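# Place a chain link on the riveter's anvil pin

## Task

Put a single chain link on the anvil beneath the riveting machine's head so it lies flat with one of its holes fitted over the locating pin; at the end neither gripper (nor its camera cable) may be touching any link or the tote.

## Robot and tools

Robot: two arms, left_arm and right_arm, each with a six-joint chain and a parallel two-finger gripper. Each wrist has a camera: cam_left_wrist and cam_right_wrist, both 896x504 pixels, listed in that order. Their pinhole+radial calibrations (K, D, T_world_to_cam) are in the setup; they can be slightly off, and a wrist image taken during motion may lag the arm.

Frame: all hand positions, orientations and velocities are in the scene frame. Its origin is at table-top height, halfway between the two arms' nominal bases; +z points up, +x points out across the table, and left_arm sits on the +y side (arm names do not match image sides). end_effector_position is in metres and marks the spot between the finger pads, roughly 1 cm short of the tips; end_effector_quat_wxyz is the hand orientation, with the fingers along the gripper's +z and closing along its y. These readings can be wrong by a few centimetres, worse at long reach. A BASES line, if shown, gives the true base places.

The row: every command row has 14 plain numbers, even when one arm is idle. First the 7 for left_arm, then the 7 for right_arm. Within each arm the order is: shoulder, elbow, waist, wrist pitch, wrist yaw, wrist roll, then gripper opening. Use this order only. The six joint numbers are absolute target angles in radians (the same values Joint positions prints), not offsets. Nominal ranges: shoulder 0.000 to 3.142, elbow 0.000 to 3.142, waist -2.618 to 3.054, wrist pitch -1.571 to 1.571, wrist yaw -1.571 to 1.571, wrist roll -2.094 to 2.094. A target more than 0.059 rad beyond a range end (and beyond the joint's current angle) is refused; real ends can differ by up to 0.059 either way, and over-range requests are clipped, sometimes reported as "joint sent to its limit". The opening is an absolute command from -1 (closed) to +1 (fully open). To leave a gripper unchanged, resend its current command; 0 means half-way, not 'no change'.

Tools:
- execute_actions(actions, cameras): actions is a list of actions; each action is a table of 1 to 15 rows, one row per 1/30 s control step; a short table repeats its final row until 15 steps pass. An empty list just reports state and images. cameras picks images: omitted/null/["all"] gives all, [] gives none.
- move(target, speed, blend, opening_speed, blocking, cameras): target is one 14-number row of absolute angles or a list of up to 15 such rows visited in turn (the whole list within 10 s). All joints are interpolated together, so hands follow curves and nothing is avoided. speed (rad/s, 0.01 to 12.57, default 0.5) caps the joint with farthest to travel; one value or one per target. blend (rad) rounds corners at intermediate targets. opening_speed (per second on the -1..+1 scale, at least 0.2) ramps the gripper. Gripper changes on later targets happen only after arrival and rest. blocking=false returns after about 0.5 s while the move continues; a new move then replaces it. The result adds a "move:" line: done, off_target (resting more than 0.035 rad away), moving, held or fault, plus limits=held if steps were withheld. done does not prove contact or its absence.
- wait(seconds): 0 to 10 s with last commands held; a running move continues.
- stop(): brakes a running move; needs room.
- zoom_image(camera, region): camera is cam_left_wrist or cam_right_wrist; region [x0, y0, x1, y1] in that camera's latest image pixels, origin top-left, at most 504x504.
- finished_scene(scene): ends the current scene, giving its number; irreversible. Call only once the link sits correctly and both hands are clear.

Motion limits: per control step a joint's target cannot lead its measured angle by more than 0.339 rad (shoulder, elbow, waist) or 2.2 rad (wrist joints). If targets would put a gripper over 200 mm from where it is, that arm's targets are pulled back. So long moves need several actions or a move call. Friction and load can leave joints short or past target; tiny changes may not happen. To keep a joint still, resend its Joint targets value.

Gripping: grip_measured uses the -1..+1 scale. Pads meet near -0.94 and each millimetre of object width adds about 0.0208; readings may sit up to 0.02 high. For a firm hold on a rigid part, command at least 0.24 below the width's reading and keep resending it; to release, command well above that reading. Force is about 50 to 65 N per pad. The last Joint positions entry per arm is the finger gap in metres (0.093 open).

Result lines: Joint positions and Joint velocities (rad, rad/s, same joint order; "within noise" means still), Joint targets (what joints are currently driven toward), Tool commands, grip_measured, hand pose, Joint torques (N m, with offsets; first three per arm wrap at ±28), step readings for execute_actions, "joint command not followed" when the clearance check altered targets, MOTOR HOT at 75 °C and OVER-TEMPERATURE FAULT at 90 °C (that arm folds and idles).

Avoid: dropping the link or releasing it while it moves, fast impacts with the anvil or pin, hard pressing, any contact or squeeze between the two arms, anything leaving the table, and long holds at full stretch that heat motors. Loose parts may occasionally get nudged, so check before finishing.

Each tool is called after "Request:" in YAML: its name, and indented under it one key for each argument.

## Session

Request:
execute_actions:
  actions: []

Scene clock: 0.00 s.
left_arm: end_effector_position=(+0.2400, +0.1058, +0.2628) grip_measured=+1.000 end_effector_quat_wxyz=(+0.592, +0.091, +0.749, -0.284) | right_arm: end_effector_position=(+0.2292, -0.3210, +0.2656) grip_measured=+1.000 end_effector_quat_wxyz=(+0.691, +0.137, +0.708, +0.053)
Joint names: [shoulder, elbow, waist, wrist pitch, wrist yaw, wrist roll]
Joint positions: left_arm=[0.773 0.35 -0.41 0.284 0.136 -0.307 0.093] | right_arm=[0.321 0.301 0.058 -0.02 0.183 0.275 0.093]
Joint velocities: within noise
Joint torques (N m): no reading
Heat: left arm: 36 °C; right arm: 34 °C.
Joint targets: left_arm=[0.770 0.366 -0.410 0.301 0.136 -0.306] | right_arm=[0.322 0.306 0.058 -0.030 0.183 0.276]
Tool commands: left_gripper/opening=+1.0 right_gripper/opening=+1.0

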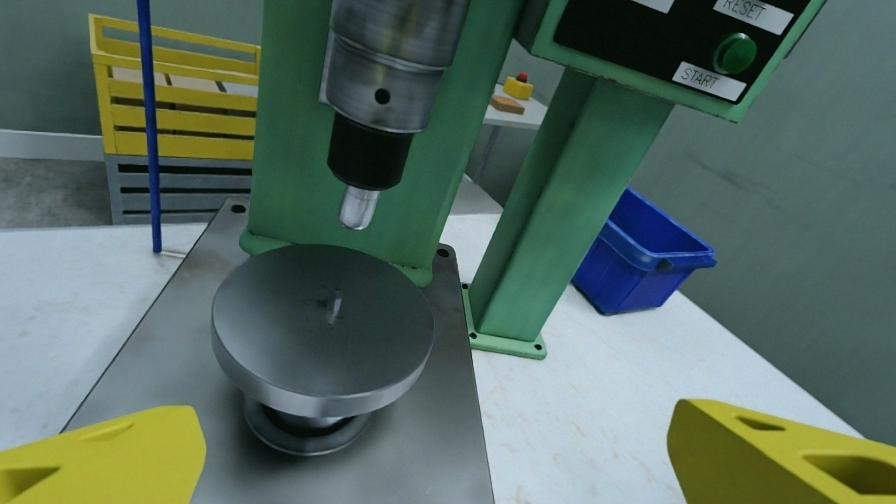

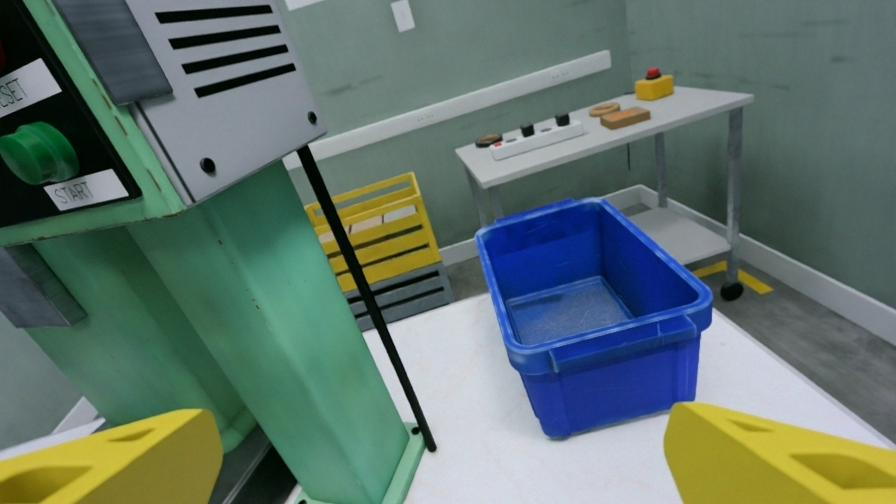

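Request:
move:
  target: [0.773,0.55,0.3,0.0,0,0,1,0.9,0.9,0.058,-0.7,0,0,1]

Request:
move:
  target: [0.773,0.55,0.3,-0.5,0,0,1,0.9,0.9,-0.4,-0.7,0,0,1]

Scene clock: 19.13 s.
left_arm: end_effector_position=(+0.2666, +0.3423, +0.2717) grip_measured=+1.000 end_effector_quat_wxyz=(+0.601, -0.110, +0.788, +0.073) | right_arm: end_effector_position=(+0.2572, -0.2903, +0.2408) grip_measured=+1.000 end_effector_quat_wxyz=(+0.419, -0.024, +0.907, +0.011)
Joint positions: left_arm=[0.773 0.509 0.293 -0.005 0.013 -0.015 0.093] | right_arm=[0.893 0.874 0.058 -0.687 0.012 0.01 0.093]
Joint torques (N m): left_arm=[-1.31 9.95 0.46 2.38 -0.23 0.21] | right_arm=[-0.91 9.62 -0.24 1.79 -0.16 0.02]
Heat: left arm: 40 °C; right arm: 37 °C.
Joint targets: left_arm=[0.773 0.550 0.300 0.000 0.000 0.000] | right_arm=[0.900 0.900 0.058 -0.700 0.000 0.000]
move: off_target (left_arm); left_arm: the elbow is farthest, 0.041 rad from its target
cam_left_wrist: T_world_to_cam=[[0.234461, -0.971974, 0.0171747, 0.262455], [-0.633008, -0.166056, -0.756126, 0.467898], [0.737787, 0.16641, -0.654201, 0.00269208], [0, 0, 0, 1]] pos_world=[0.232661, 0.332349, 0.351043]
cam_right_wrist: T_world_to_cam=[[0.0428747, -0.998991, 0.0133363, -0.30446], [-0.905041, -0.0444894, -0.422992, 0.360216], [0.423159, 0.0060658, -0.906035, 0.186765], [0, 0, 0, 1]] pos_world=[0.260032, -0.28926, 0.325644]

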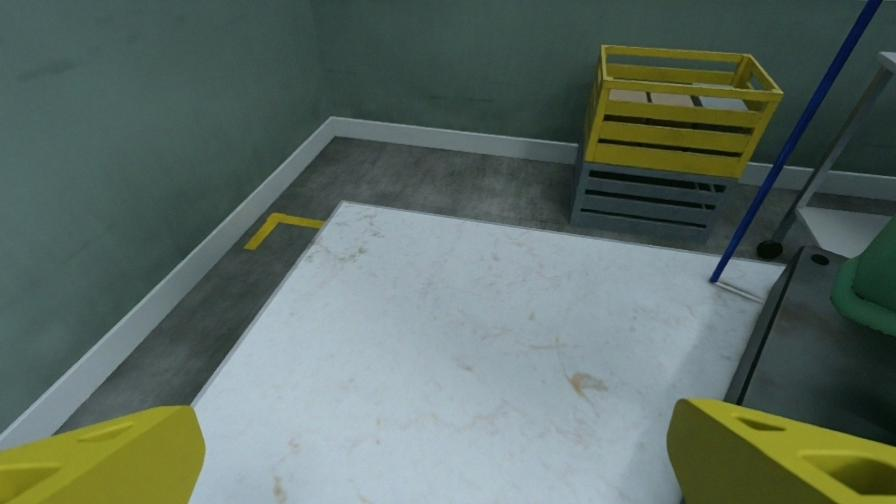

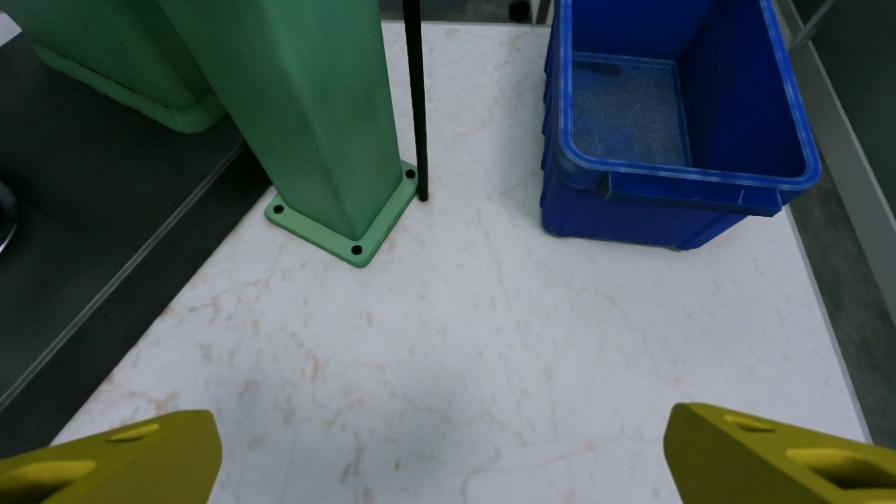

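Scene clock: 20.83 s.
left_arm: end_effector_position=(+0.2099, +0.3266, +0.1683) grip_measured=+1.000 end_effector_quat_wxyz=(+0.389, -0.129, +0.911, +0.045) | right_arm: end_effector_position=(+0.2365, -0.4154, +0.2407) grip_measured=+1.000 end_effector_quat_wxyz=(+0.411, +0.178, +0.890, -0.081)
Joint positions: left_arm=[0.773 0.509 0.293 -0.501 0.012 -0.015 0.093] | right_arm=[0.893 0.874 -0.393 -0.688 0.008 0.009 0.093]
Joint torques (N m): left_arm=[-0.98 9.69 0.42 1.96 -0.21 0.23] | right_arm=[-0.9 9.62 -0.88 1.79 -0.11 -0.03]
Heat: left arm: 40 °C; right arm: 37 °C.
Joint targets: left_arm=[0.773 0.550 0.300 -0.500 0.000 0.000] | right_arm=[0.900 0.900 -0.400 -0.700 0.000 0.000]
move: off_target (left_arm); left_arm: the elbow is farthest, 0.041 rad from its target
cam_left_wrist: T_world_to_cam=[[0.246768, -0.968567, 0.0313696, 0.256204], [-0.903608, -0.241673, -0.353675, 0.364969], [0.350139, 0.05893, -0.934842, 0.14325], [0, 0, 0, 1]] pos_world=[0.216409, 0.327912, 0.25496]
cam_right_wrist: T_world_to_cam=[[-0.393516, -0.919246, 0.0114716, -0.29182], [-0.835202, 0.352268, -0.42231, 0.483966], [0.384166, -0.175767, -0.906379, 0.129871], [0, 0, 0, 1]] pos_world=[0.239482, -0.415913, 0.325444]

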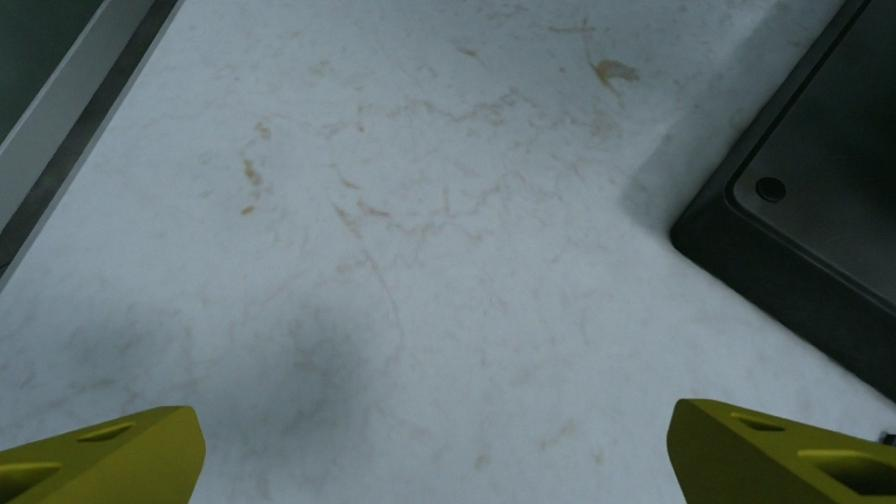

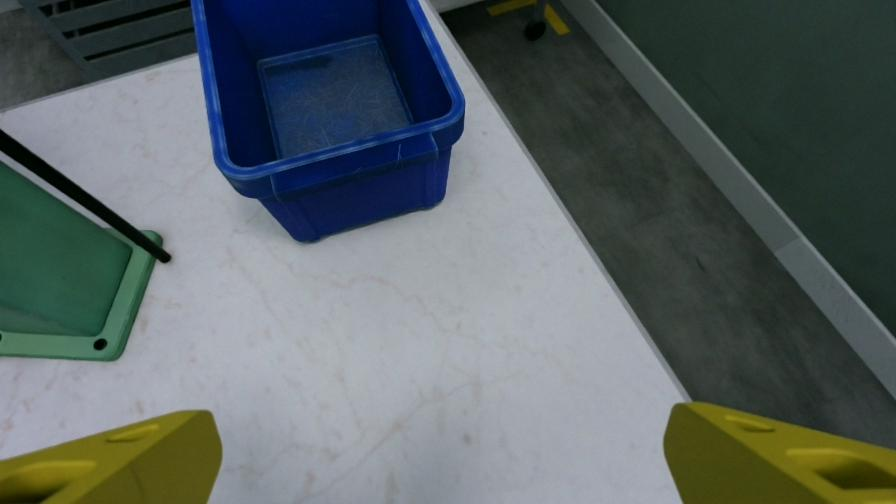

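Request:
zoom_image:
  camera: "cam_left_wrist"
  region: [700, 250, 896, 504]

Request:
move:
  target: [0.773,0.55,-0.1,-0.7,0,0,1,1.65,1.84,-0.25,-1.06,0,0,1]

Scaled by 1.984 (camera's finer frame: 1280x720).

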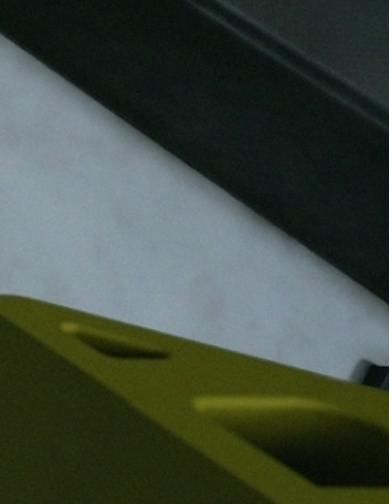

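Scene clock: 37.97 s.
left_arm: end_effector_position=(+0.1809, +0.2324, +0.1372) grip_measured=+1.000 end_effector_quat_wxyz=(+0.298, +0.049, +0.953, -0.023) | right_arm: end_effector_position=(+0.3839, -0.4123, +0.3178) grip_measured=+1.000 end_effector_quat_wxyz=(+0.341, +0.121, +0.931, -0.044)
Joint positions: left_arm=[0.773 0.509 -0.093 -0.699 0.009 -0.014 0.093] | right_arm=[1.635 1.813 -0.256 -1.046 0.008 0.009 0.093]
Joint torques (N m): left_arm=[-0.72 9.5 -0.68 1.63 -0.19 0.22] | right_arm=[-6.87 9.14 0.34 1.57 -0.1 -0.02]
Heat: left arm: 42 °C; right arm: 38 °C.
Joint targets: left_arm=[0.773 0.550 -0.100 -0.700 0.000 0.000] | right_arm=[1.650 1.840 -0.250 -1.060 0.000 0.000]
move: off_target (left_arm); left_arm: the elbow is farthest, 0.041 rad from its target
cam_left_wrist: T_world_to_cam=[[-0.128946, -0.99112, 0.0324749, 0.246188], [-0.979021, 0.122025, -0.163177, 0.207997], [0.157766, -0.0528347, -0.986062, 0.19772], [0, 0, 0, 1]] pos_world=[0.204185, 0.229067, 0.220909]
cam_right_wrist: T_world_to_cam=[[-0.262264, -0.964882, 0.0148425, -0.302105], [-0.929972, 0.248609, -0.270825, 0.584134], [0.257624, -0.0848308, -0.962514, 0.247678], [0, 0, 0, 1]] pos_world=[0.400189, -0.415706, 0.401076]

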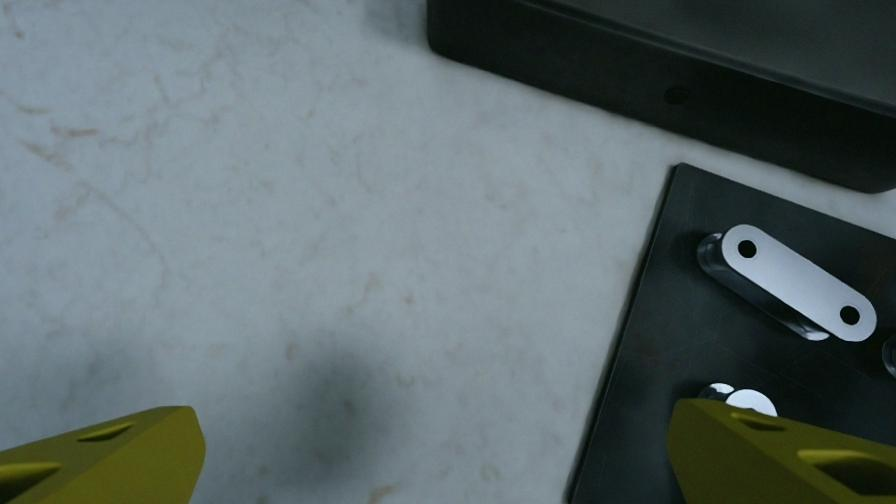

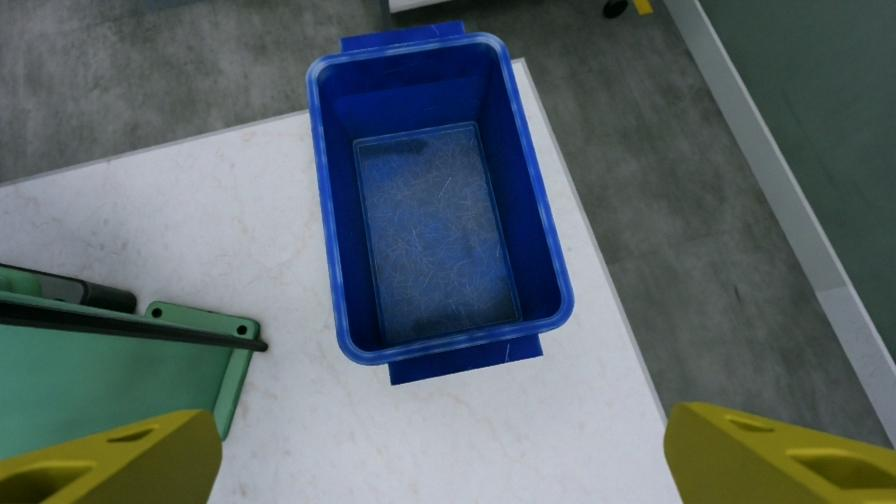

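Request:
move:
  target: [0.85,0.75,-0.65,-0.9,0,0,1,0.9,0.9,-0.25,-0.7,0,0,1]
  speed: 0.8

Request:
zoom_image:
  camera: "cam_left_wrist"
  region: [250, 50, 750, 504]

Scene clock: 43.30 s.
left_arm: end_effector_position=(+0.1337, +0.1225, +0.1743) grip_measured=+1.000 end_effector_quat_wxyz=(+0.251, +0.309, +0.913, -0.092) | right_arm: end_effector_position=(+0.2516, -0.3792, +0.2512) grip_measured=+1.000 end_effector_quat_wxyz=(+0.420, +0.117, +0.898, -0.054)
Joint positions: left_arm=[0.845 0.711 -0.643 -0.897 0.007 -0.013 0.093] | right_arm=[0.907 0.914 -0.256 -0.703 0.008 0.009 0.093]
Joint torques (N m): left_arm=[-0.55 9.13 -0.65 1.49 -0.16 0.21] | right_arm=[-2.33 6.19 0.32 1.98 -0.11 -0.03]
Heat: left arm: 43 °C; right arm: 39 °C.
Joint targets: left_arm=[0.850 0.750 -0.650 -0.900 0.000 0.000] | right_arm=[0.900 0.900 -0.250 -0.700 0.000 0.000]
move: off_target (left_arm); left_arm: the elbow is farthest, 0.039 rad from its target
cam_left_wrist: T_world_to_cam=[[-0.625505, -0.779604, 0.0310126, 0.170724], [-0.778229, 0.620577, -0.0961441, 0.0816659], [0.0557086, -0.0842735, -0.994884, 0.254989], [0, 0, 0, 1]] pos_world=[0.156138, 0.103906, 0.256241]
cam_right_wrist: T_world_to_cam=[[-0.26443, -0.964339, 0.0112465, -0.302132], [-0.871382, 0.233911, -0.431252, 0.454824], [0.413242, -0.123836, -0.902161, 0.151212], [0, 0, 0, 1]] pos_world=[0.253945, -0.379021, 0.335959]

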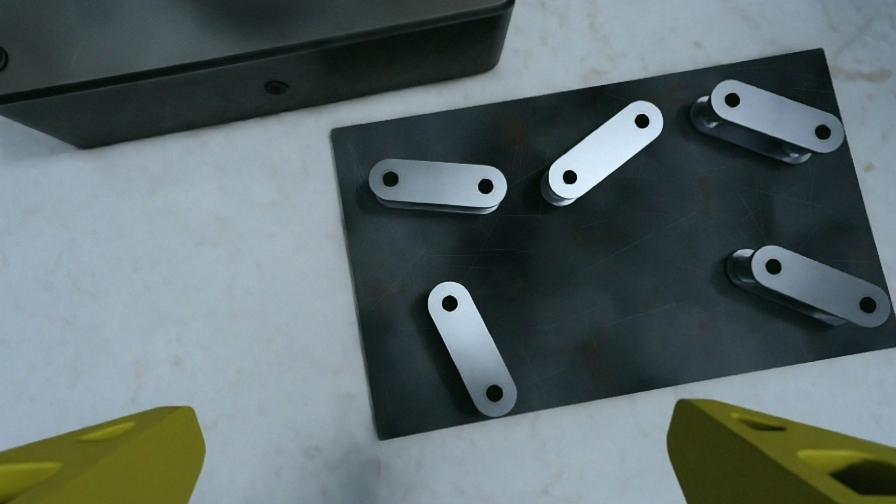

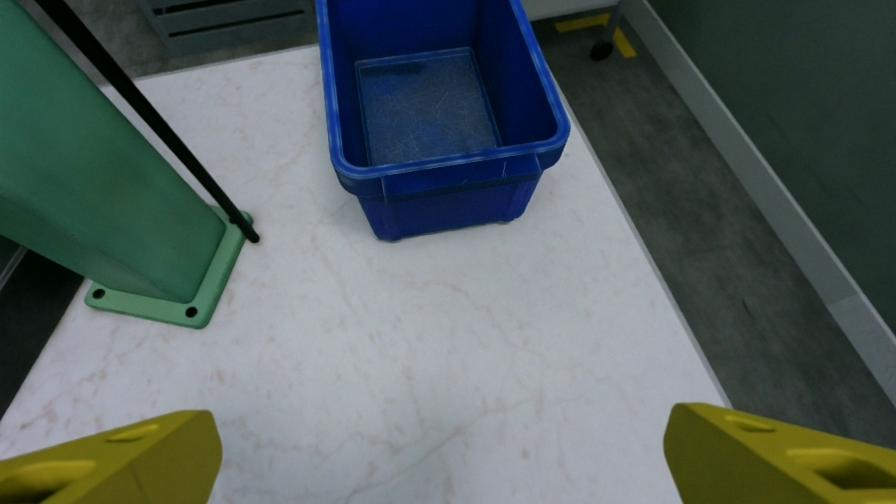

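Scaled by 1.008 (camera's finer frame: 1280x720).

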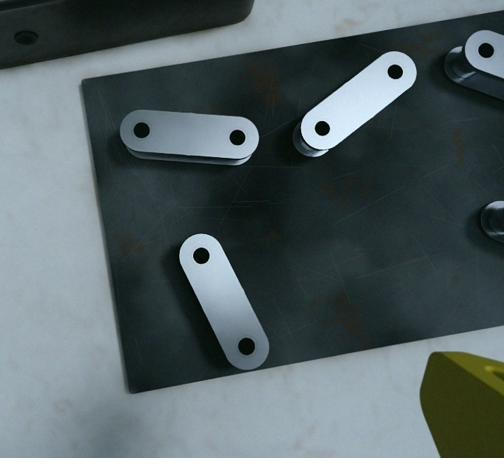

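Request:
move:
  target: [0.85,0.75,0.2,-0.3,0,0,1,0.9,0.9,-0.25,-0.7,0,0,1]
  speed: 0.9
  cameras: []

Request:
move:
  target: [0.85,0.75,0.2,-0.3,0,0,1,1.14,0.752,1.42,-0.82,0.389,0.789,1]
  speed: 0.8
  cameras: ["cam_right_wrist"]

Scene clock: 86.90 s.
left_arm: end_effector_position=(+0.2677, +0.3118, +0.2718) grip_measured=+1.000 end_effector_quat_wxyz=(+0.520, -0.078, +0.850, +0.040) | right_arm: end_effector_position=(+0.2518, -0.3792, +0.2513) grip_measured=+1.000 end_effector_quat_wxyz=(+0.420, +0.117, +0.898, -0.054)
Joint positions: left_arm=[0.845 0.711 0.193 -0.339 0.004 -0.012 0.093] | right_arm=[0.907 0.914 -0.256 -0.703 0.008 0.009 0.093]
Joint torques (N m): left_arm=[-1.14 9.61 0.43 2.69 -0.14 0.2] | right_arm=[-2.35 6.23 0.34 1.98 -0.11 -0.02]
Heat: left arm: 44 °C; right arm: 41 °C.
Joint targets: left_arm=[0.850 0.750 0.200 -0.300 0.000 0.000] | right_arm=[0.900 0.900 -0.250 -0.700 0.000 0.000]
move: off_target (left_arm); left_arm: the elbow is farthest, 0.039 rad from its target

Scene clock: 89.77 s.
left_arm: end_effector_position=(+0.2678, +0.3118, +0.2720) grip_measured=+1.000 end_effector_quat_wxyz=(+0.521, -0.078, +0.849, +0.040) | right_arm: end_effector_position=(+0.0702, -0.0732, +0.1315) grip_measured=+1.000 end_effector_quat_wxyz=(+0.252, -0.272, +0.925, +0.088)
Joint positions: left_arm=[0.845 0.711 0.193 -0.339 0.004 -0.012 0.093] | right_arm=[1.13 0.766 1.413 -0.811 0.378 0.775 0.093]
Joint torques (N m): left_arm=[-1.17 9.61 0.43 2.68 -0.14 0.2] | right_arm=[-2.28 5.82 0.36 1.07 0.44 0.22]
Heat: left arm: 45 °C; right arm: 40 °C.
Joint targets: left_arm=[0.850 0.750 0.200 -0.300 0.000 0.000] | right_arm=[1.140 0.752 1.420 -0.820 0.389 0.789]
move: off_target (left_arm); left_arm: the elbow is farthest, 0.039 rad from its target
cam_right_wrist: T_world_to_cam=[[0.543314, -0.839469, -0.0100818, -0.0984395], [-0.835036, -0.539127, -0.109801, 0.0721444], [0.0867392, 0.0680752, -0.993902, 0.205279], [0, 0, 0, 1]] pos_world=[0.0959211, -0.0577163, 0.210957]

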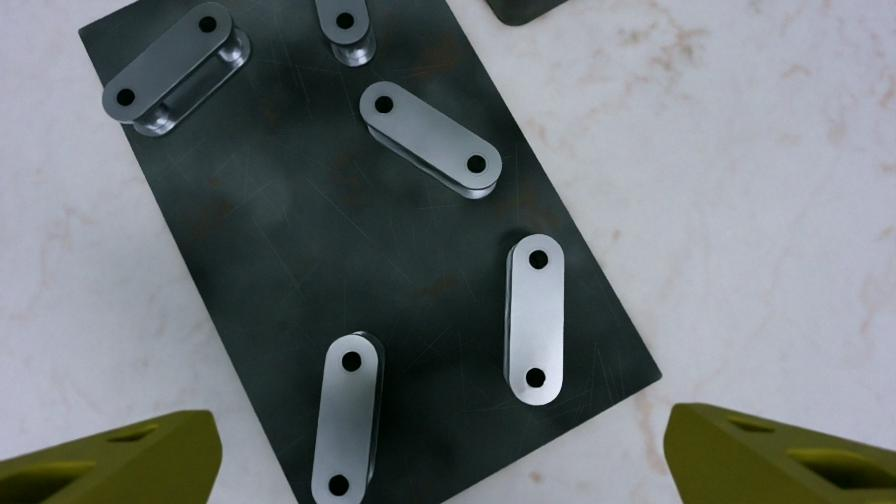

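Request:
move:
  target: [0.85,0.75,0.2,-0.3,0,0,1,1.12,0.455,1.232,-0.4515,0.305,0.551,0]
  cameras: ["cam_right_wrist"]

Scene clock: 120.20 s.
left_arm: end_effector_position=(+0.2678, +0.3118, +0.2720) grip_measured=+1.000 end_effector_quat_wxyz=(+0.521, -0.078, +0.849, +0.040) | right_arm: end_effector_position=(+0.0976, -0.0982, +0.0607) grip_measured=+0.003 end_effector_quat_wxyz=(+0.256, -0.293, +0.918, +0.077)
Joint positions: left_arm=[0.845 0.711 0.193 -0.339 0.004 -0.012 0.093] | right_arm=[1.13 0.466 1.239 -0.461 0.316 0.56 0.045]
Joint torques (N m): left_arm=[-1.17 9.62 0.43 2.68 -0.14 0.2] | right_arm=[-3.79 5.72 -0.91 1.35 0.11 -0.04]
Heat: left arm: 46 °C; right arm: 37 °C.
Joint targets: left_arm=[0.850 0.750 0.200 -0.300 0.000 0.000] | right_arm=[1.120 0.455 1.232 -0.452 0.305 0.551]
move: off_target (left_arm); left_arm: the elbow is farthest, 0.039 rad from its target
cam_right_wrist: T_world_to_cam=[[0.572933, -0.819236, 0.0245131, -0.138105], [-0.812822, -0.571778, -0.111316, 0.0684926], [0.10521, 0.043852, -0.993483, 0.12998], [0, 0, 0, 1]] pos_world=[0.121122, -0.0796779, 0.140142]

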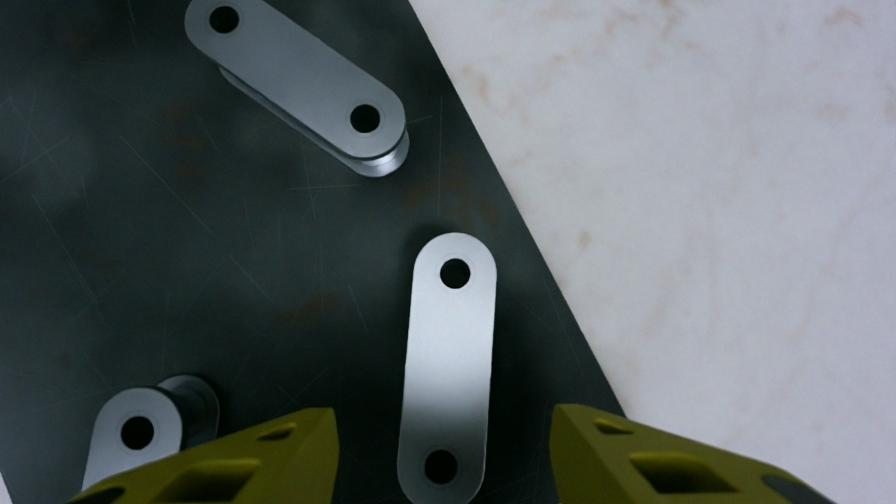

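Request:
move:
  target:
    - [0.85,0.75,0.2,-0.3,0,0,1,1.21,0.417,1.2566,-0.354,0.347,0.646,0]
    - [0.85,0.75,0.2,-0.3,0,0,1,1.256,0.382,1.2566,-0.273,0.347,0.646,0]
  speed: 0.3
  cameras: ["cam_right_wrist"]

Scene clock: 130.57 s.
left_arm: end_effector_position=(+0.2678, +0.3118, +0.2720) grip_measured=+1.000 end_effector_quat_wxyz=(+0.521, -0.078, +0.849, +0.040) | right_arm: end_effector_position=(+0.0991, -0.0962, +0.0306) grip_measured=+0.003 end_effector_quat_wxyz=(+0.257, -0.262, +0.927, +0.077)
Joint positions: left_arm=[0.845 0.711 0.193 -0.339 0.004 -0.012 0.093] | right_arm=[1.246 0.393 1.249 -0.284 0.336 0.633 0.045]
Joint torques (N m): left_arm=[-1.13 9.59 0.4 2.67 -0.14 0.2] | right_arm=[-2.41 5.14 0.44 1.36 0.36 0.21]
Heat: left arm: 47 °C; right arm: 37 °C.
Joint targets: left_arm=[0.850 0.750 0.200 -0.300 0.000 0.000] | right_arm=[1.256 0.382 1.257 -0.273 0.347 0.646]
move: off_target (left_arm); left_arm: the elbow is farthest, 0.039 rad from its target
cam_right_wrist: T_world_to_cam=[[0.521731, -0.853071, 0.00818527, -0.134263], [-0.847139, -0.519188, -0.113132, 0.0759284], [0.10076, 0.0520906, -0.993546, 0.101011], [0, 0, 0, 1]] pos_world=[0.124193, -0.0803768, 0.110048]

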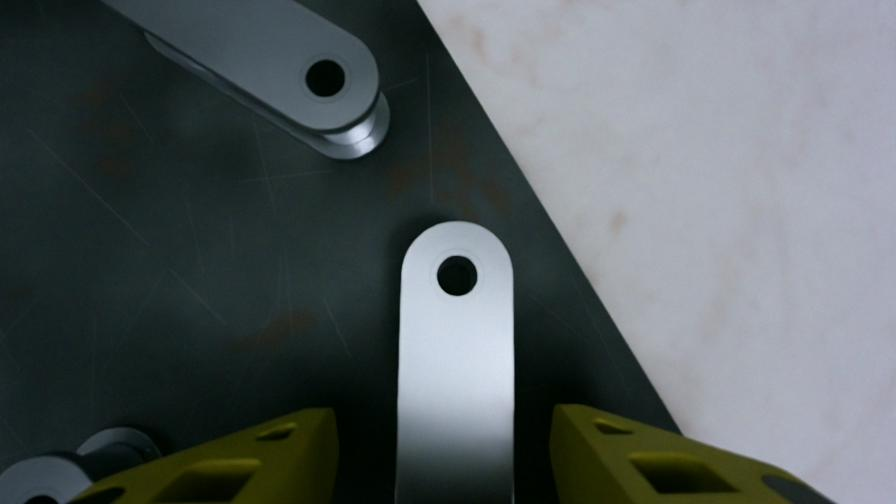

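Request:
move:
  target: [0.85,0.75,0.2,-0.3,0,0,1,1.274,0.36,1.247,-0.231,0.343,0.638,0]
  speed: 0.1
  cameras: ["cam_right_wrist"]

Request:
move:
  target: [0.85,0.75,0.2,-0.3,0,0,1,1.274,0.36,1.247,-0.231,0.343,0.638,-0.75]
  opening_speed: 0.4
  cameras: ["cam_right_wrist"]

Scene clock: 136.03 s.
left_arm: end_effector_position=(+0.2678, +0.3118, +0.2720) grip_measured=+1.000 end_effector_quat_wxyz=(+0.521, -0.078, +0.849, +0.040) | right_arm: end_effector_position=(+0.0989, -0.0968, +0.0246) grip_measured=+0.003 end_effector_quat_wxyz=(+0.258, -0.262, +0.927, +0.078)
Joint positions: left_arm=[0.845 0.711 0.193 -0.339 0.004 -0.012 0.093] | right_arm=[1.264 0.372 1.249 -0.242 0.336 0.633 0.045]
Joint torques (N m): left_arm=[-1.14 9.63 0.44 2.68 -0.14 0.2] | right_arm=[-2.36 4.94 -0.44 1.37 0.33 0.13]
Heat: left arm: 47 °C; right arm: 37 °C.
Joint targets: left_arm=[0.850 0.750 0.200 -0.300 0.000 0.000] | right_arm=[1.274 0.360 1.247 -0.231 0.343 0.638]
move: off_target (left_arm); left_arm: the elbow is farthest, 0.039 rad from its target
cam_right_wrist: T_world_to_cam=[[0.52147, -0.853252, 0.0055507, -0.134488], [-0.847168, -0.518507, -0.116004, 0.075061], [0.101859, 0.0557903, -0.993233, 0.09544], [0, 0, 0, 1]] pos_world=[0.123999, -0.081157, 0.104248]

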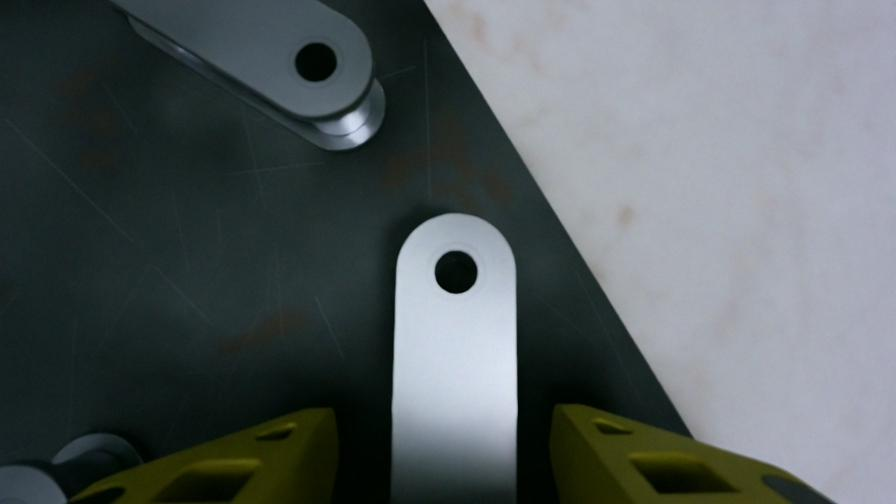

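Scene clock: 138.13 s.
left_arm: end_effector_position=(+0.2679, +0.3118, +0.2721) grip_measured=+1.000 end_effector_quat_wxyz=(+0.521, -0.078, +0.849, +0.040) | right_arm: end_effector_position=(+0.0991, -0.0968, +0.0247) grip_measured=-0.573 end_effector_quat_wxyz=(+0.258, -0.262, +0.927, +0.078)
Joint positions: left_arm=[0.845 0.711 0.193 -0.338 0.004 -0.012 0.093] | right_arm=[1.264 0.372 1.249 -0.241 0.337 0.633 0.018]
Joint torques (N m): left_arm=[-1.14 9.62 0.43 2.68 -0.14 0.2] | right_arm=[-2.37 4.94 -0.43 1.36 0.32 0.12]
Heat: left arm: 47 °C; right arm: 37 °C.
Joint targets: left_arm=[0.850 0.750 0.200 -0.300 0.000 0.000] | right_arm=[1.274 0.360 1.247 -0.231 0.343 0.638]
move: off_target (left_arm); left_arm: the elbow is farthest, 0.039 rad from its target
cam_right_wrist: T_world_to_cam=[[0.521073, -0.853491, 0.00607419, -0.134653], [-0.84728, -0.518113, -0.116944, 0.0752544], [0.102958, 0.0557898, -0.99312, 0.0953854], [0, 0, 0, 1]] pos_world=[0.124105, -0.0812565, 0.104348]

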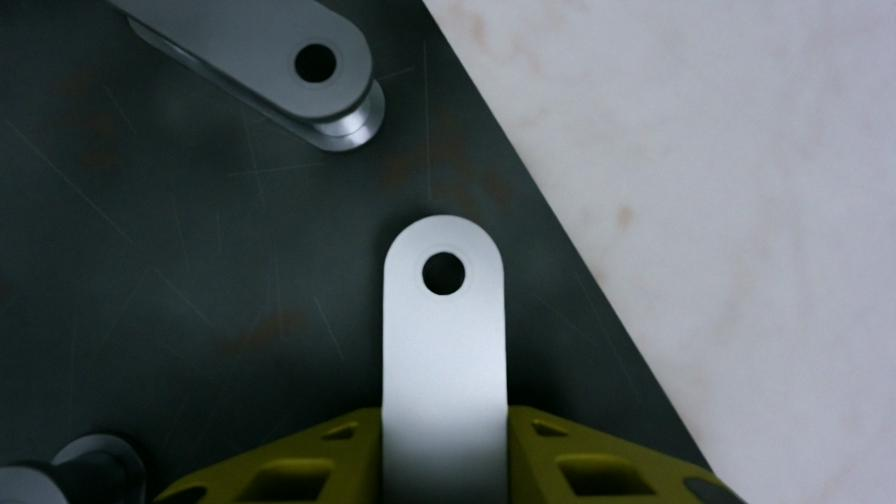

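Request:
move:
  target:
    - [0.77,0.366,0.2,-0.3,0,0,1,1.153,0.476,1.247,-0.47,0.343,0.638,-0.75]
    - [0.77,0.366,-0.3,0.3,0.1,-0.3,1,1.046,0.832,1.247,-0.933,0.343,0.638,-0.75]
  speed: 0.5

Scene clock: 148.03 s.
left_arm: end_effector_position=(+0.2608, +0.1453, +0.2632) grip_measured=+1.000 end_effector_quat_wxyz=(+0.610, +0.040, +0.759, -0.226) | right_arm: end_effector_position=(+0.0963, -0.1056, +0.1480) grip_measured=-0.582 end_effector_quat_wxyz=(+0.244, -0.267, +0.930, +0.057)
Joint positions: left_arm=[0.785 0.37 -0.293 0.259 0.093 -0.288 0.093] | right_arm=[1.058 0.806 1.249 -0.933 0.337 0.633 0.017]
Joint torques (N m): left_arm=[-2.65 6.35 -0.7 2.79 -0.03 -0.02] | right_arm=[-3.62 9.22 -0.47 1.17 0.32 0.13]
Heat: left arm: 47 °C; right arm: 37 °C.
Joint targets: left_arm=[0.770 0.366 -0.300 0.300 0.100 -0.300] | right_arm=[1.046 0.832 1.247 -0.933 0.343 0.638]
move: off_target (left_arm); left_arm: the wrist pitch is farthest, 0.041 rad from its target
cam_left_wrist: T_world_to_cam=[[-0.362492, -0.88539, 0.291004, 0.143532], [-0.611984, -0.0093636, -0.790815, 0.406032], [0.702905, -0.464754, -0.538451, 0.104676], [0, 0, 0, 1]] pos_world=[0.226937, 0.179532, 0.335691]
cam_right_wrist: T_world_to_cam=[[0.521454, -0.852323, 0.0403919, -0.146429], [-0.848838, -0.522982, -0.0772341, 0.0764353], [0.0869526, 0.00598784, -0.996194, 0.21525], [0, 0, 0, 1]] pos_world=[0.122521, -0.0861195, 0.226249]

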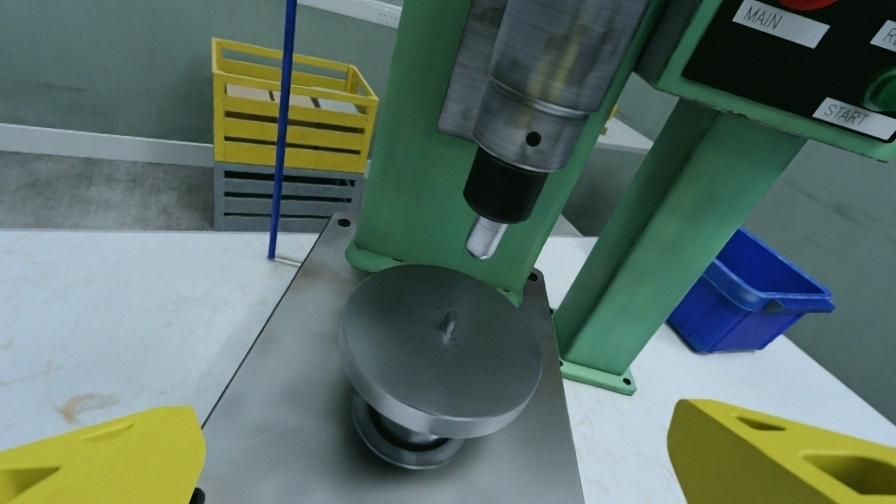

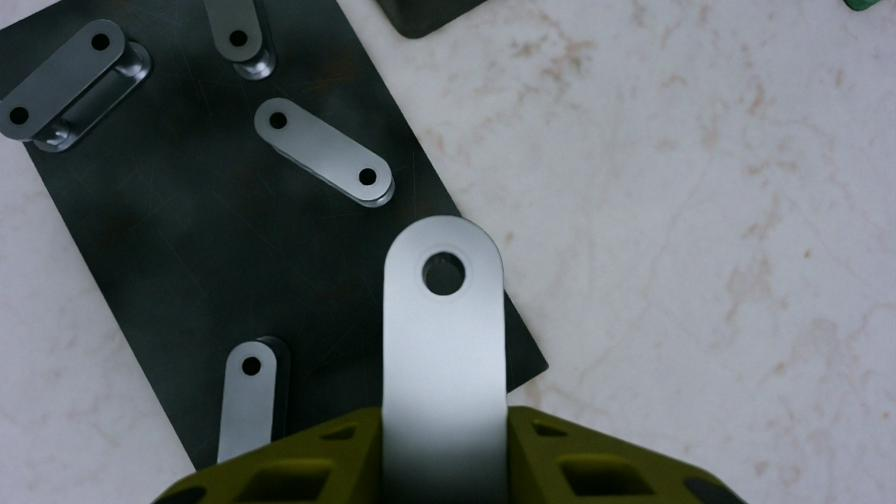

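Request:
move:
  target:
    - [0.77,0.366,-0.1,0.3,0.1,-0.3,1,1.346,0.957,0.372,-0.637,0,0.017,-0.75]
    - [0.77,0.366,-0.1,0.3,0.1,-0.3,1,1.507,0.662,0.372,-0.181,0,0.017,-0.75]
  speed: 0.6
  cameras: ["cam_right_wrist"]

Scene clock: 180.33 s.
left_arm: end_effector_position=(+0.2766, +0.2024, +0.2636) grip_measured=+1.000 end_effector_quat_wxyz=(+0.628, -0.030, +0.759, -0.170) | right_arm: end_effector_position=(+0.2827, -0.1838, +0.0505) grip_measured=-0.582 end_effector_quat_wxyz=(+0.259, -0.171, +0.949, +0.049)
Joint positions: left_arm=[0.785 0.37 -0.107 0.261 0.095 -0.289 0.093] | right_arm=[1.5 0.667 0.376 -0.204 0.012 0.026 0.017]
Joint torques (N m): left_arm=[-2.66 6.34 0.43 2.78 -0.06 -0.02] | right_arm=[-5.59 5.94 -0.59 1.69 -0.15 -0.02]
Heat: left arm: 46 °C; right arm: 39 °C.
Joint targets: left_arm=[0.770 0.366 -0.100 0.300 0.100 -0.300] | right_arm=[1.507 0.662 0.372 -0.181 0.000 0.017]
move: off_target (left_arm); left_arm: the wrist pitch is farthest, 0.039 rad from its target
cam_right_wrist: T_world_to_cam=[[0.345501, -0.938336, 0.0124525, -0.271028], [-0.932793, -0.344851, -0.104767, 0.244074], [0.102601, 0.0245816, -0.994419, 0.101368], [0, 0, 0, 1]] pos_world=[0.310911, -0.172638, 0.129748]

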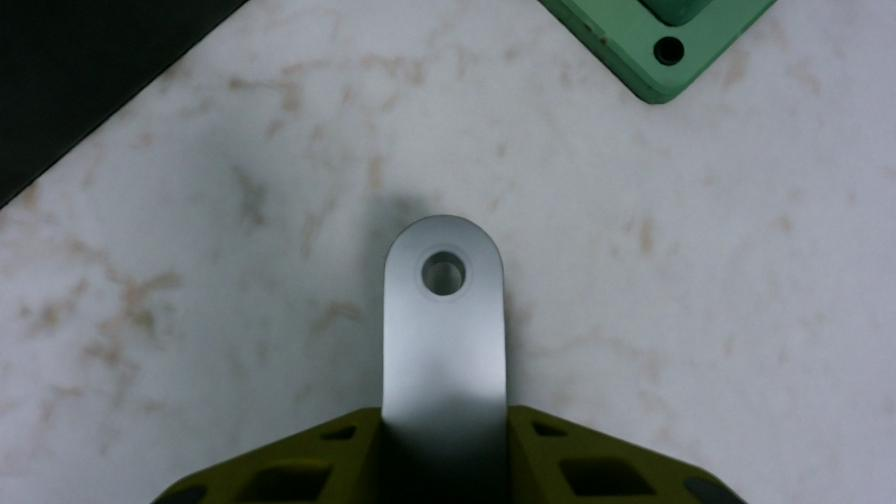

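Request:
move:
  target: [0.77,0.366,-0.1,0.3,0.1,-0.3,1,1.587,0.607,0.372,-0.035,0,0.01,-0.75]
  speed: 0.12
  cameras: ["cam_right_wrist"]

Scene clock: 184.90 s.
left_arm: end_effector_position=(+0.2766, +0.2024, +0.2636) grip_measured=+1.000 end_effector_quat_wxyz=(+0.628, -0.030, +0.759, -0.170) | right_arm: end_effector_position=(+0.2865, -0.1823, +0.0281) grip_measured=-0.582 end_effector_quat_wxyz=(+0.268, -0.174, +0.946, +0.049)
Joint positions: left_arm=[0.785 0.37 -0.107 0.261 0.095 -0.289 0.093] | right_arm=[1.576 0.616 0.376 -0.059 0.012 0.019 0.017]
Joint torques (N m): left_arm=[-2.66 6.34 0.44 2.79 -0.05 -0.02] | right_arm=[-5.55 5.2 -0.58 1.71 -0.14 -0.02]
Heat: left arm: 46 °C; right arm: 39 °C.
Joint targets: left_arm=[0.770 0.366 -0.100 0.300 0.100 -0.300] | right_arm=[1.587 0.607 0.372 -0.035 0.000 0.010]
move: off_target (left_arm); left_arm: the wrist pitch is farthest, 0.039 rad from its target
cam_right_wrist: T_world_to_cam=[[0.35106, -0.936222, 0.0156536, -0.271979], [-0.928606, -0.350253, -0.122531, 0.244178], [0.120199, 0.0284797, -0.992341, 0.0742345], [0, 0, 0, 1]] pos_world=[0.313303, -0.171223, 0.107843]

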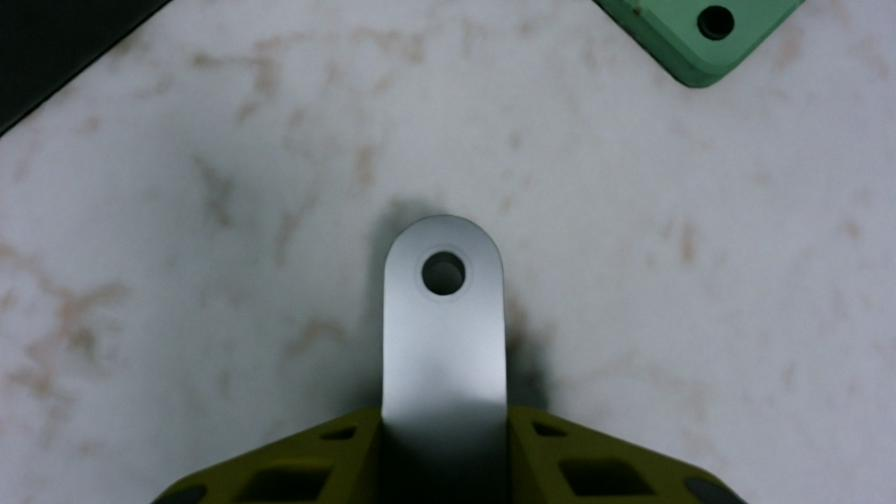

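Request:
move:
  target: [0.77,0.366,-0.1,0.3,0.1,-0.3,1,1.599,0.599,0.372,-0.02,0,0.01,-0.75]
  speed: 0.05
  cameras: ["cam_right_wrist"]

Request:
move:
  target: [0.77,0.366,-0.1,0.3,0.1,-0.3,1,1.609,0.592,0.372,-0.003,0,0.01,-0.75]
  speed: 0.05
  cameras: ["cam_right_wrist"]

Scene clock: 192.17 s.
left_arm: end_effector_position=(+0.2766, +0.2024, +0.2636) grip_measured=+1.000 end_effector_quat_wxyz=(+0.628, -0.030, +0.759, -0.170) | right_arm: end_effector_position=(+0.2853, -0.1828, +0.0237) grip_measured=-0.582 end_effector_quat_wxyz=(+0.265, -0.174, +0.947, +0.049)
Joint positions: left_arm=[0.785 0.37 -0.107 0.261 0.095 -0.289 0.093] | right_arm=[1.588 0.608 0.376 -0.044 0.012 0.019 0.017]
Joint torques (N m): left_arm=[-2.69 6.35 0.43 2.79 -0.06 -0.01] | right_arm=[-5.56 5.14 -0.62 1.74 -0.15 -0.02]
Heat: left arm: 46 °C; right arm: 38 °C.
Joint targets: left_arm=[0.770 0.366 -0.100 0.300 0.100 -0.300] | right_arm=[1.599 0.599 0.372 -0.020 0.000 0.010]
move: off_target (left_arm); left_arm: the wrist pitch is farthest, 0.039 rad from its target
cam_right_wrist: T_world_to_cam=[[0.3511, -0.936205, 0.0157554, -0.27193], [-0.929162, -0.350439, -0.117683, 0.242394], [0.115697, 0.0266792, -0.992926, 0.0710361], [0, 0, 0, 1]] pos_world=[0.31248, -0.171533, 0.103344]

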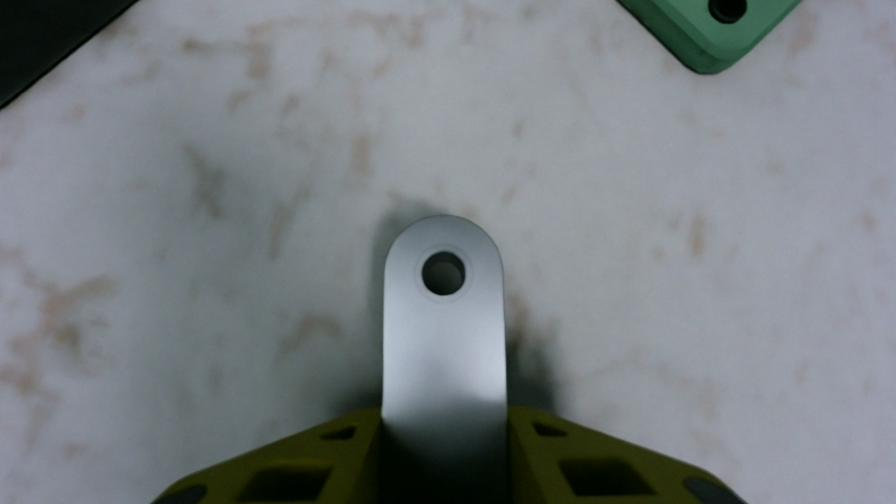

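Scene clock: 192.93 s.
left_arm: end_effector_position=(+0.2766, +0.2024, +0.2636) grip_measured=+1.000 end_effector_quat_wxyz=(+0.628, -0.030, +0.759, -0.170) | right_arm: end_effector_position=(+0.2855, -0.1827, +0.0212) grip_measured=-0.582 end_effector_quat_wxyz=(+0.267, -0.174, +0.947, +0.049)
Joint positions: left_arm=[0.785 0.37 -0.107 0.261 0.095 -0.289 0.093] | right_arm=[1.596 0.602 0.376 -0.027 0.012 0.019 0.017]
Joint torques (N m): left_arm=[-2.69 6.34 0.43 2.78 -0.05 -0.01] | right_arm=[-5.41 4.98 -0.59 1.78 -0.13 -0.02]
Heat: left arm: 46 °C; right arm: 38 °C.
Joint targets: left_arm=[0.770 0.366 -0.100 0.300 0.100 -0.300] | right_arm=[1.609 0.592 0.372 -0.003 0.000 0.010]
move: off_target (left_arm); left_arm: the wrist pitch is farthest, 0.039 rad from its target
cam_right_wrist: T_world_to_cam=[[0.35136, -0.936106, 0.0158765, -0.271875], [-0.9288, -0.350652, -0.119894, 0.242232], [0.117801, 0.02738, -0.99266, 0.0680844], [0, 0, 0, 1]] pos_world=[0.312491, -0.171429, 0.100943]

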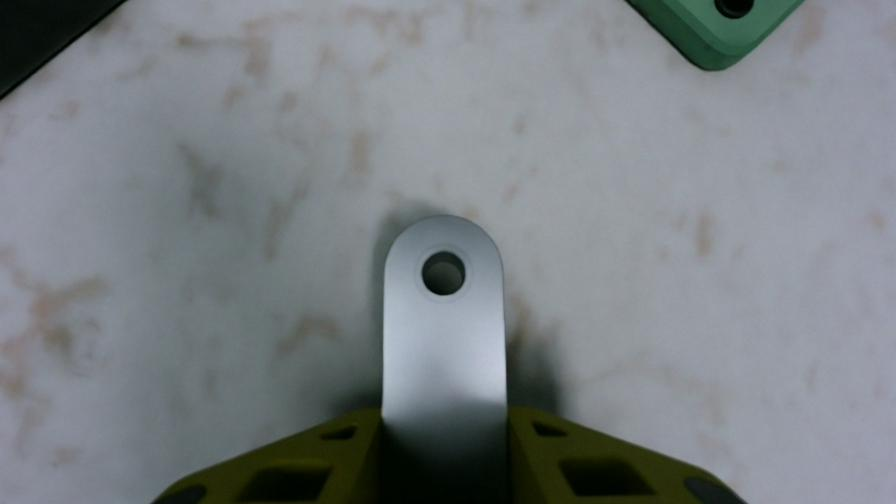

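Request:
move:
  target: [0.77,0.366,-0.1,0.3,0.1,-0.3,1,1.616,0.587,0.372,0.008,0,0.01,-0.75]
  speed: 0.05
  cameras: ["cam_right_wrist"]

Request:
move:
  target: [0.77,0.366,-0.1,0.3,0.1,-0.3,1,1.623,0.582,0.372,0.019,0,0.01,-0.75]
  speed: 0.05
  cameras: ["cam_right_wrist"]

Scene clock: 197.67 s.
left_arm: end_effector_position=(+0.2766, +0.2024, +0.2637) grip_measured=+1.000 end_effector_quat_wxyz=(+0.629, -0.030, +0.758, -0.170) | right_arm: end_effector_position=(+0.2874, -0.1819, +0.0207) grip_measured=-0.582 end_effector_quat_wxyz=(+0.271, -0.174, +0.945, +0.050)
Joint positions: left_arm=[0.785 0.37 -0.107 0.261 0.095 -0.289 0.093] | right_arm=[1.603 0.599 0.376 -0.009 0.011 0.019 0.017]
Joint torques (N m): left_arm=[-2.66 6.34 0.43 2.78 -0.05 -0.01] | right_arm=[-5.44 4.86 -0.62 1.65 -0.13 -0.01]
Heat: left arm: 45 °C; right arm: 38 °C.
Joint targets: left_arm=[0.770 0.366 -0.100 0.300 0.100 -0.300] | right_arm=[1.616 0.587 0.372 0.008 0.000 0.010]
move: off_target (left_arm); left_arm: the wrist pitch is farthest, 0.039 rad from its target
cam_right_wrist: T_world_to_cam=[[0.351391, -0.936103, 0.0153461, -0.271742], [-0.927698, -0.350351, -0.128961, 0.244059], [0.126097, 0.0310793, -0.991531, 0.0655528], [0, 0, 0, 1]] pos_world=[0.313635, -0.17091, 0.100642]

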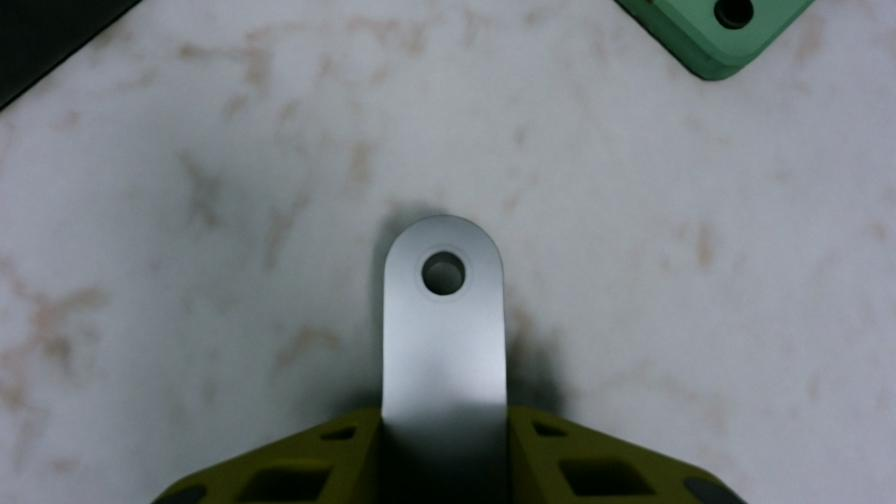

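Scene clock: 198.40 s.
left_arm: end_effector_position=(+0.2766, +0.2024, +0.2637) grip_measured=+1.000 end_effector_quat_wxyz=(+0.629, -0.030, +0.758, -0.170) | right_arm: end_effector_position=(+0.2881, -0.1816, +0.0208) grip_measured=-0.582 end_effector_quat_wxyz=(+0.274, -0.174, +0.944, +0.051)
Joint positions: left_arm=[0.785 0.37 -0.107 0.261 0.095 -0.289 0.093] | right_arm=[1.603 0.594 0.376 0.003 0.011 0.019 0.017]
Joint torques (N m): left_arm=[-2.66 6.35 0.46 2.78 -0.05 -0.01] | right_arm=[-4.81 4.75 -0.62 1.68 -0.15 -0.02]
Heat: left arm: 45 °C; right arm: 38 °C.
Joint targets: left_arm=[0.770 0.366 -0.100 0.300 0.100 -0.300] | right_arm=[1.623 0.582 0.372 0.019 0.000 0.010]
move: off_target (left_arm); left_arm: the wrist pitch is farthest, 0.039 rad from its target
cam_right_wrist: T_world_to_cam=[[0.351382, -0.93611, 0.0151026, -0.271756], [-0.926723, -0.350061, -0.136532, 0.244751], [0.133096, 0.033979, -0.990521, 0.0641282], [0, 0, 0, 1]] pos_world=[0.313772, -0.170895, 0.101041]

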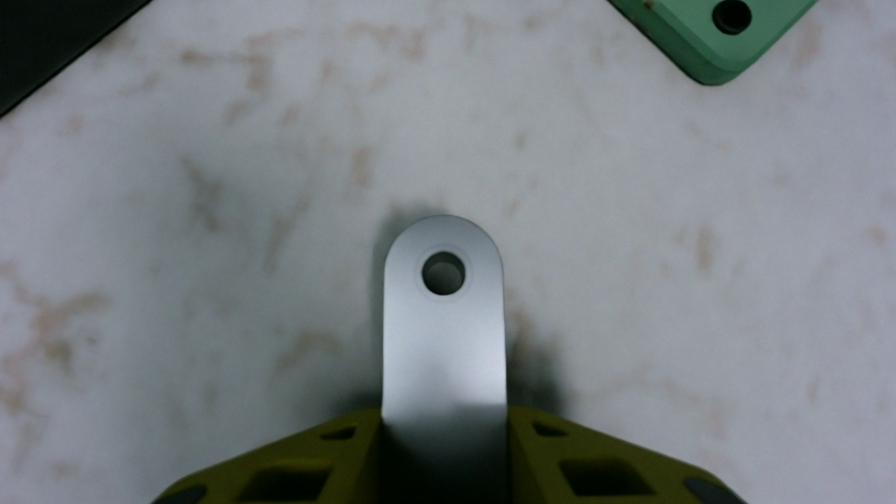

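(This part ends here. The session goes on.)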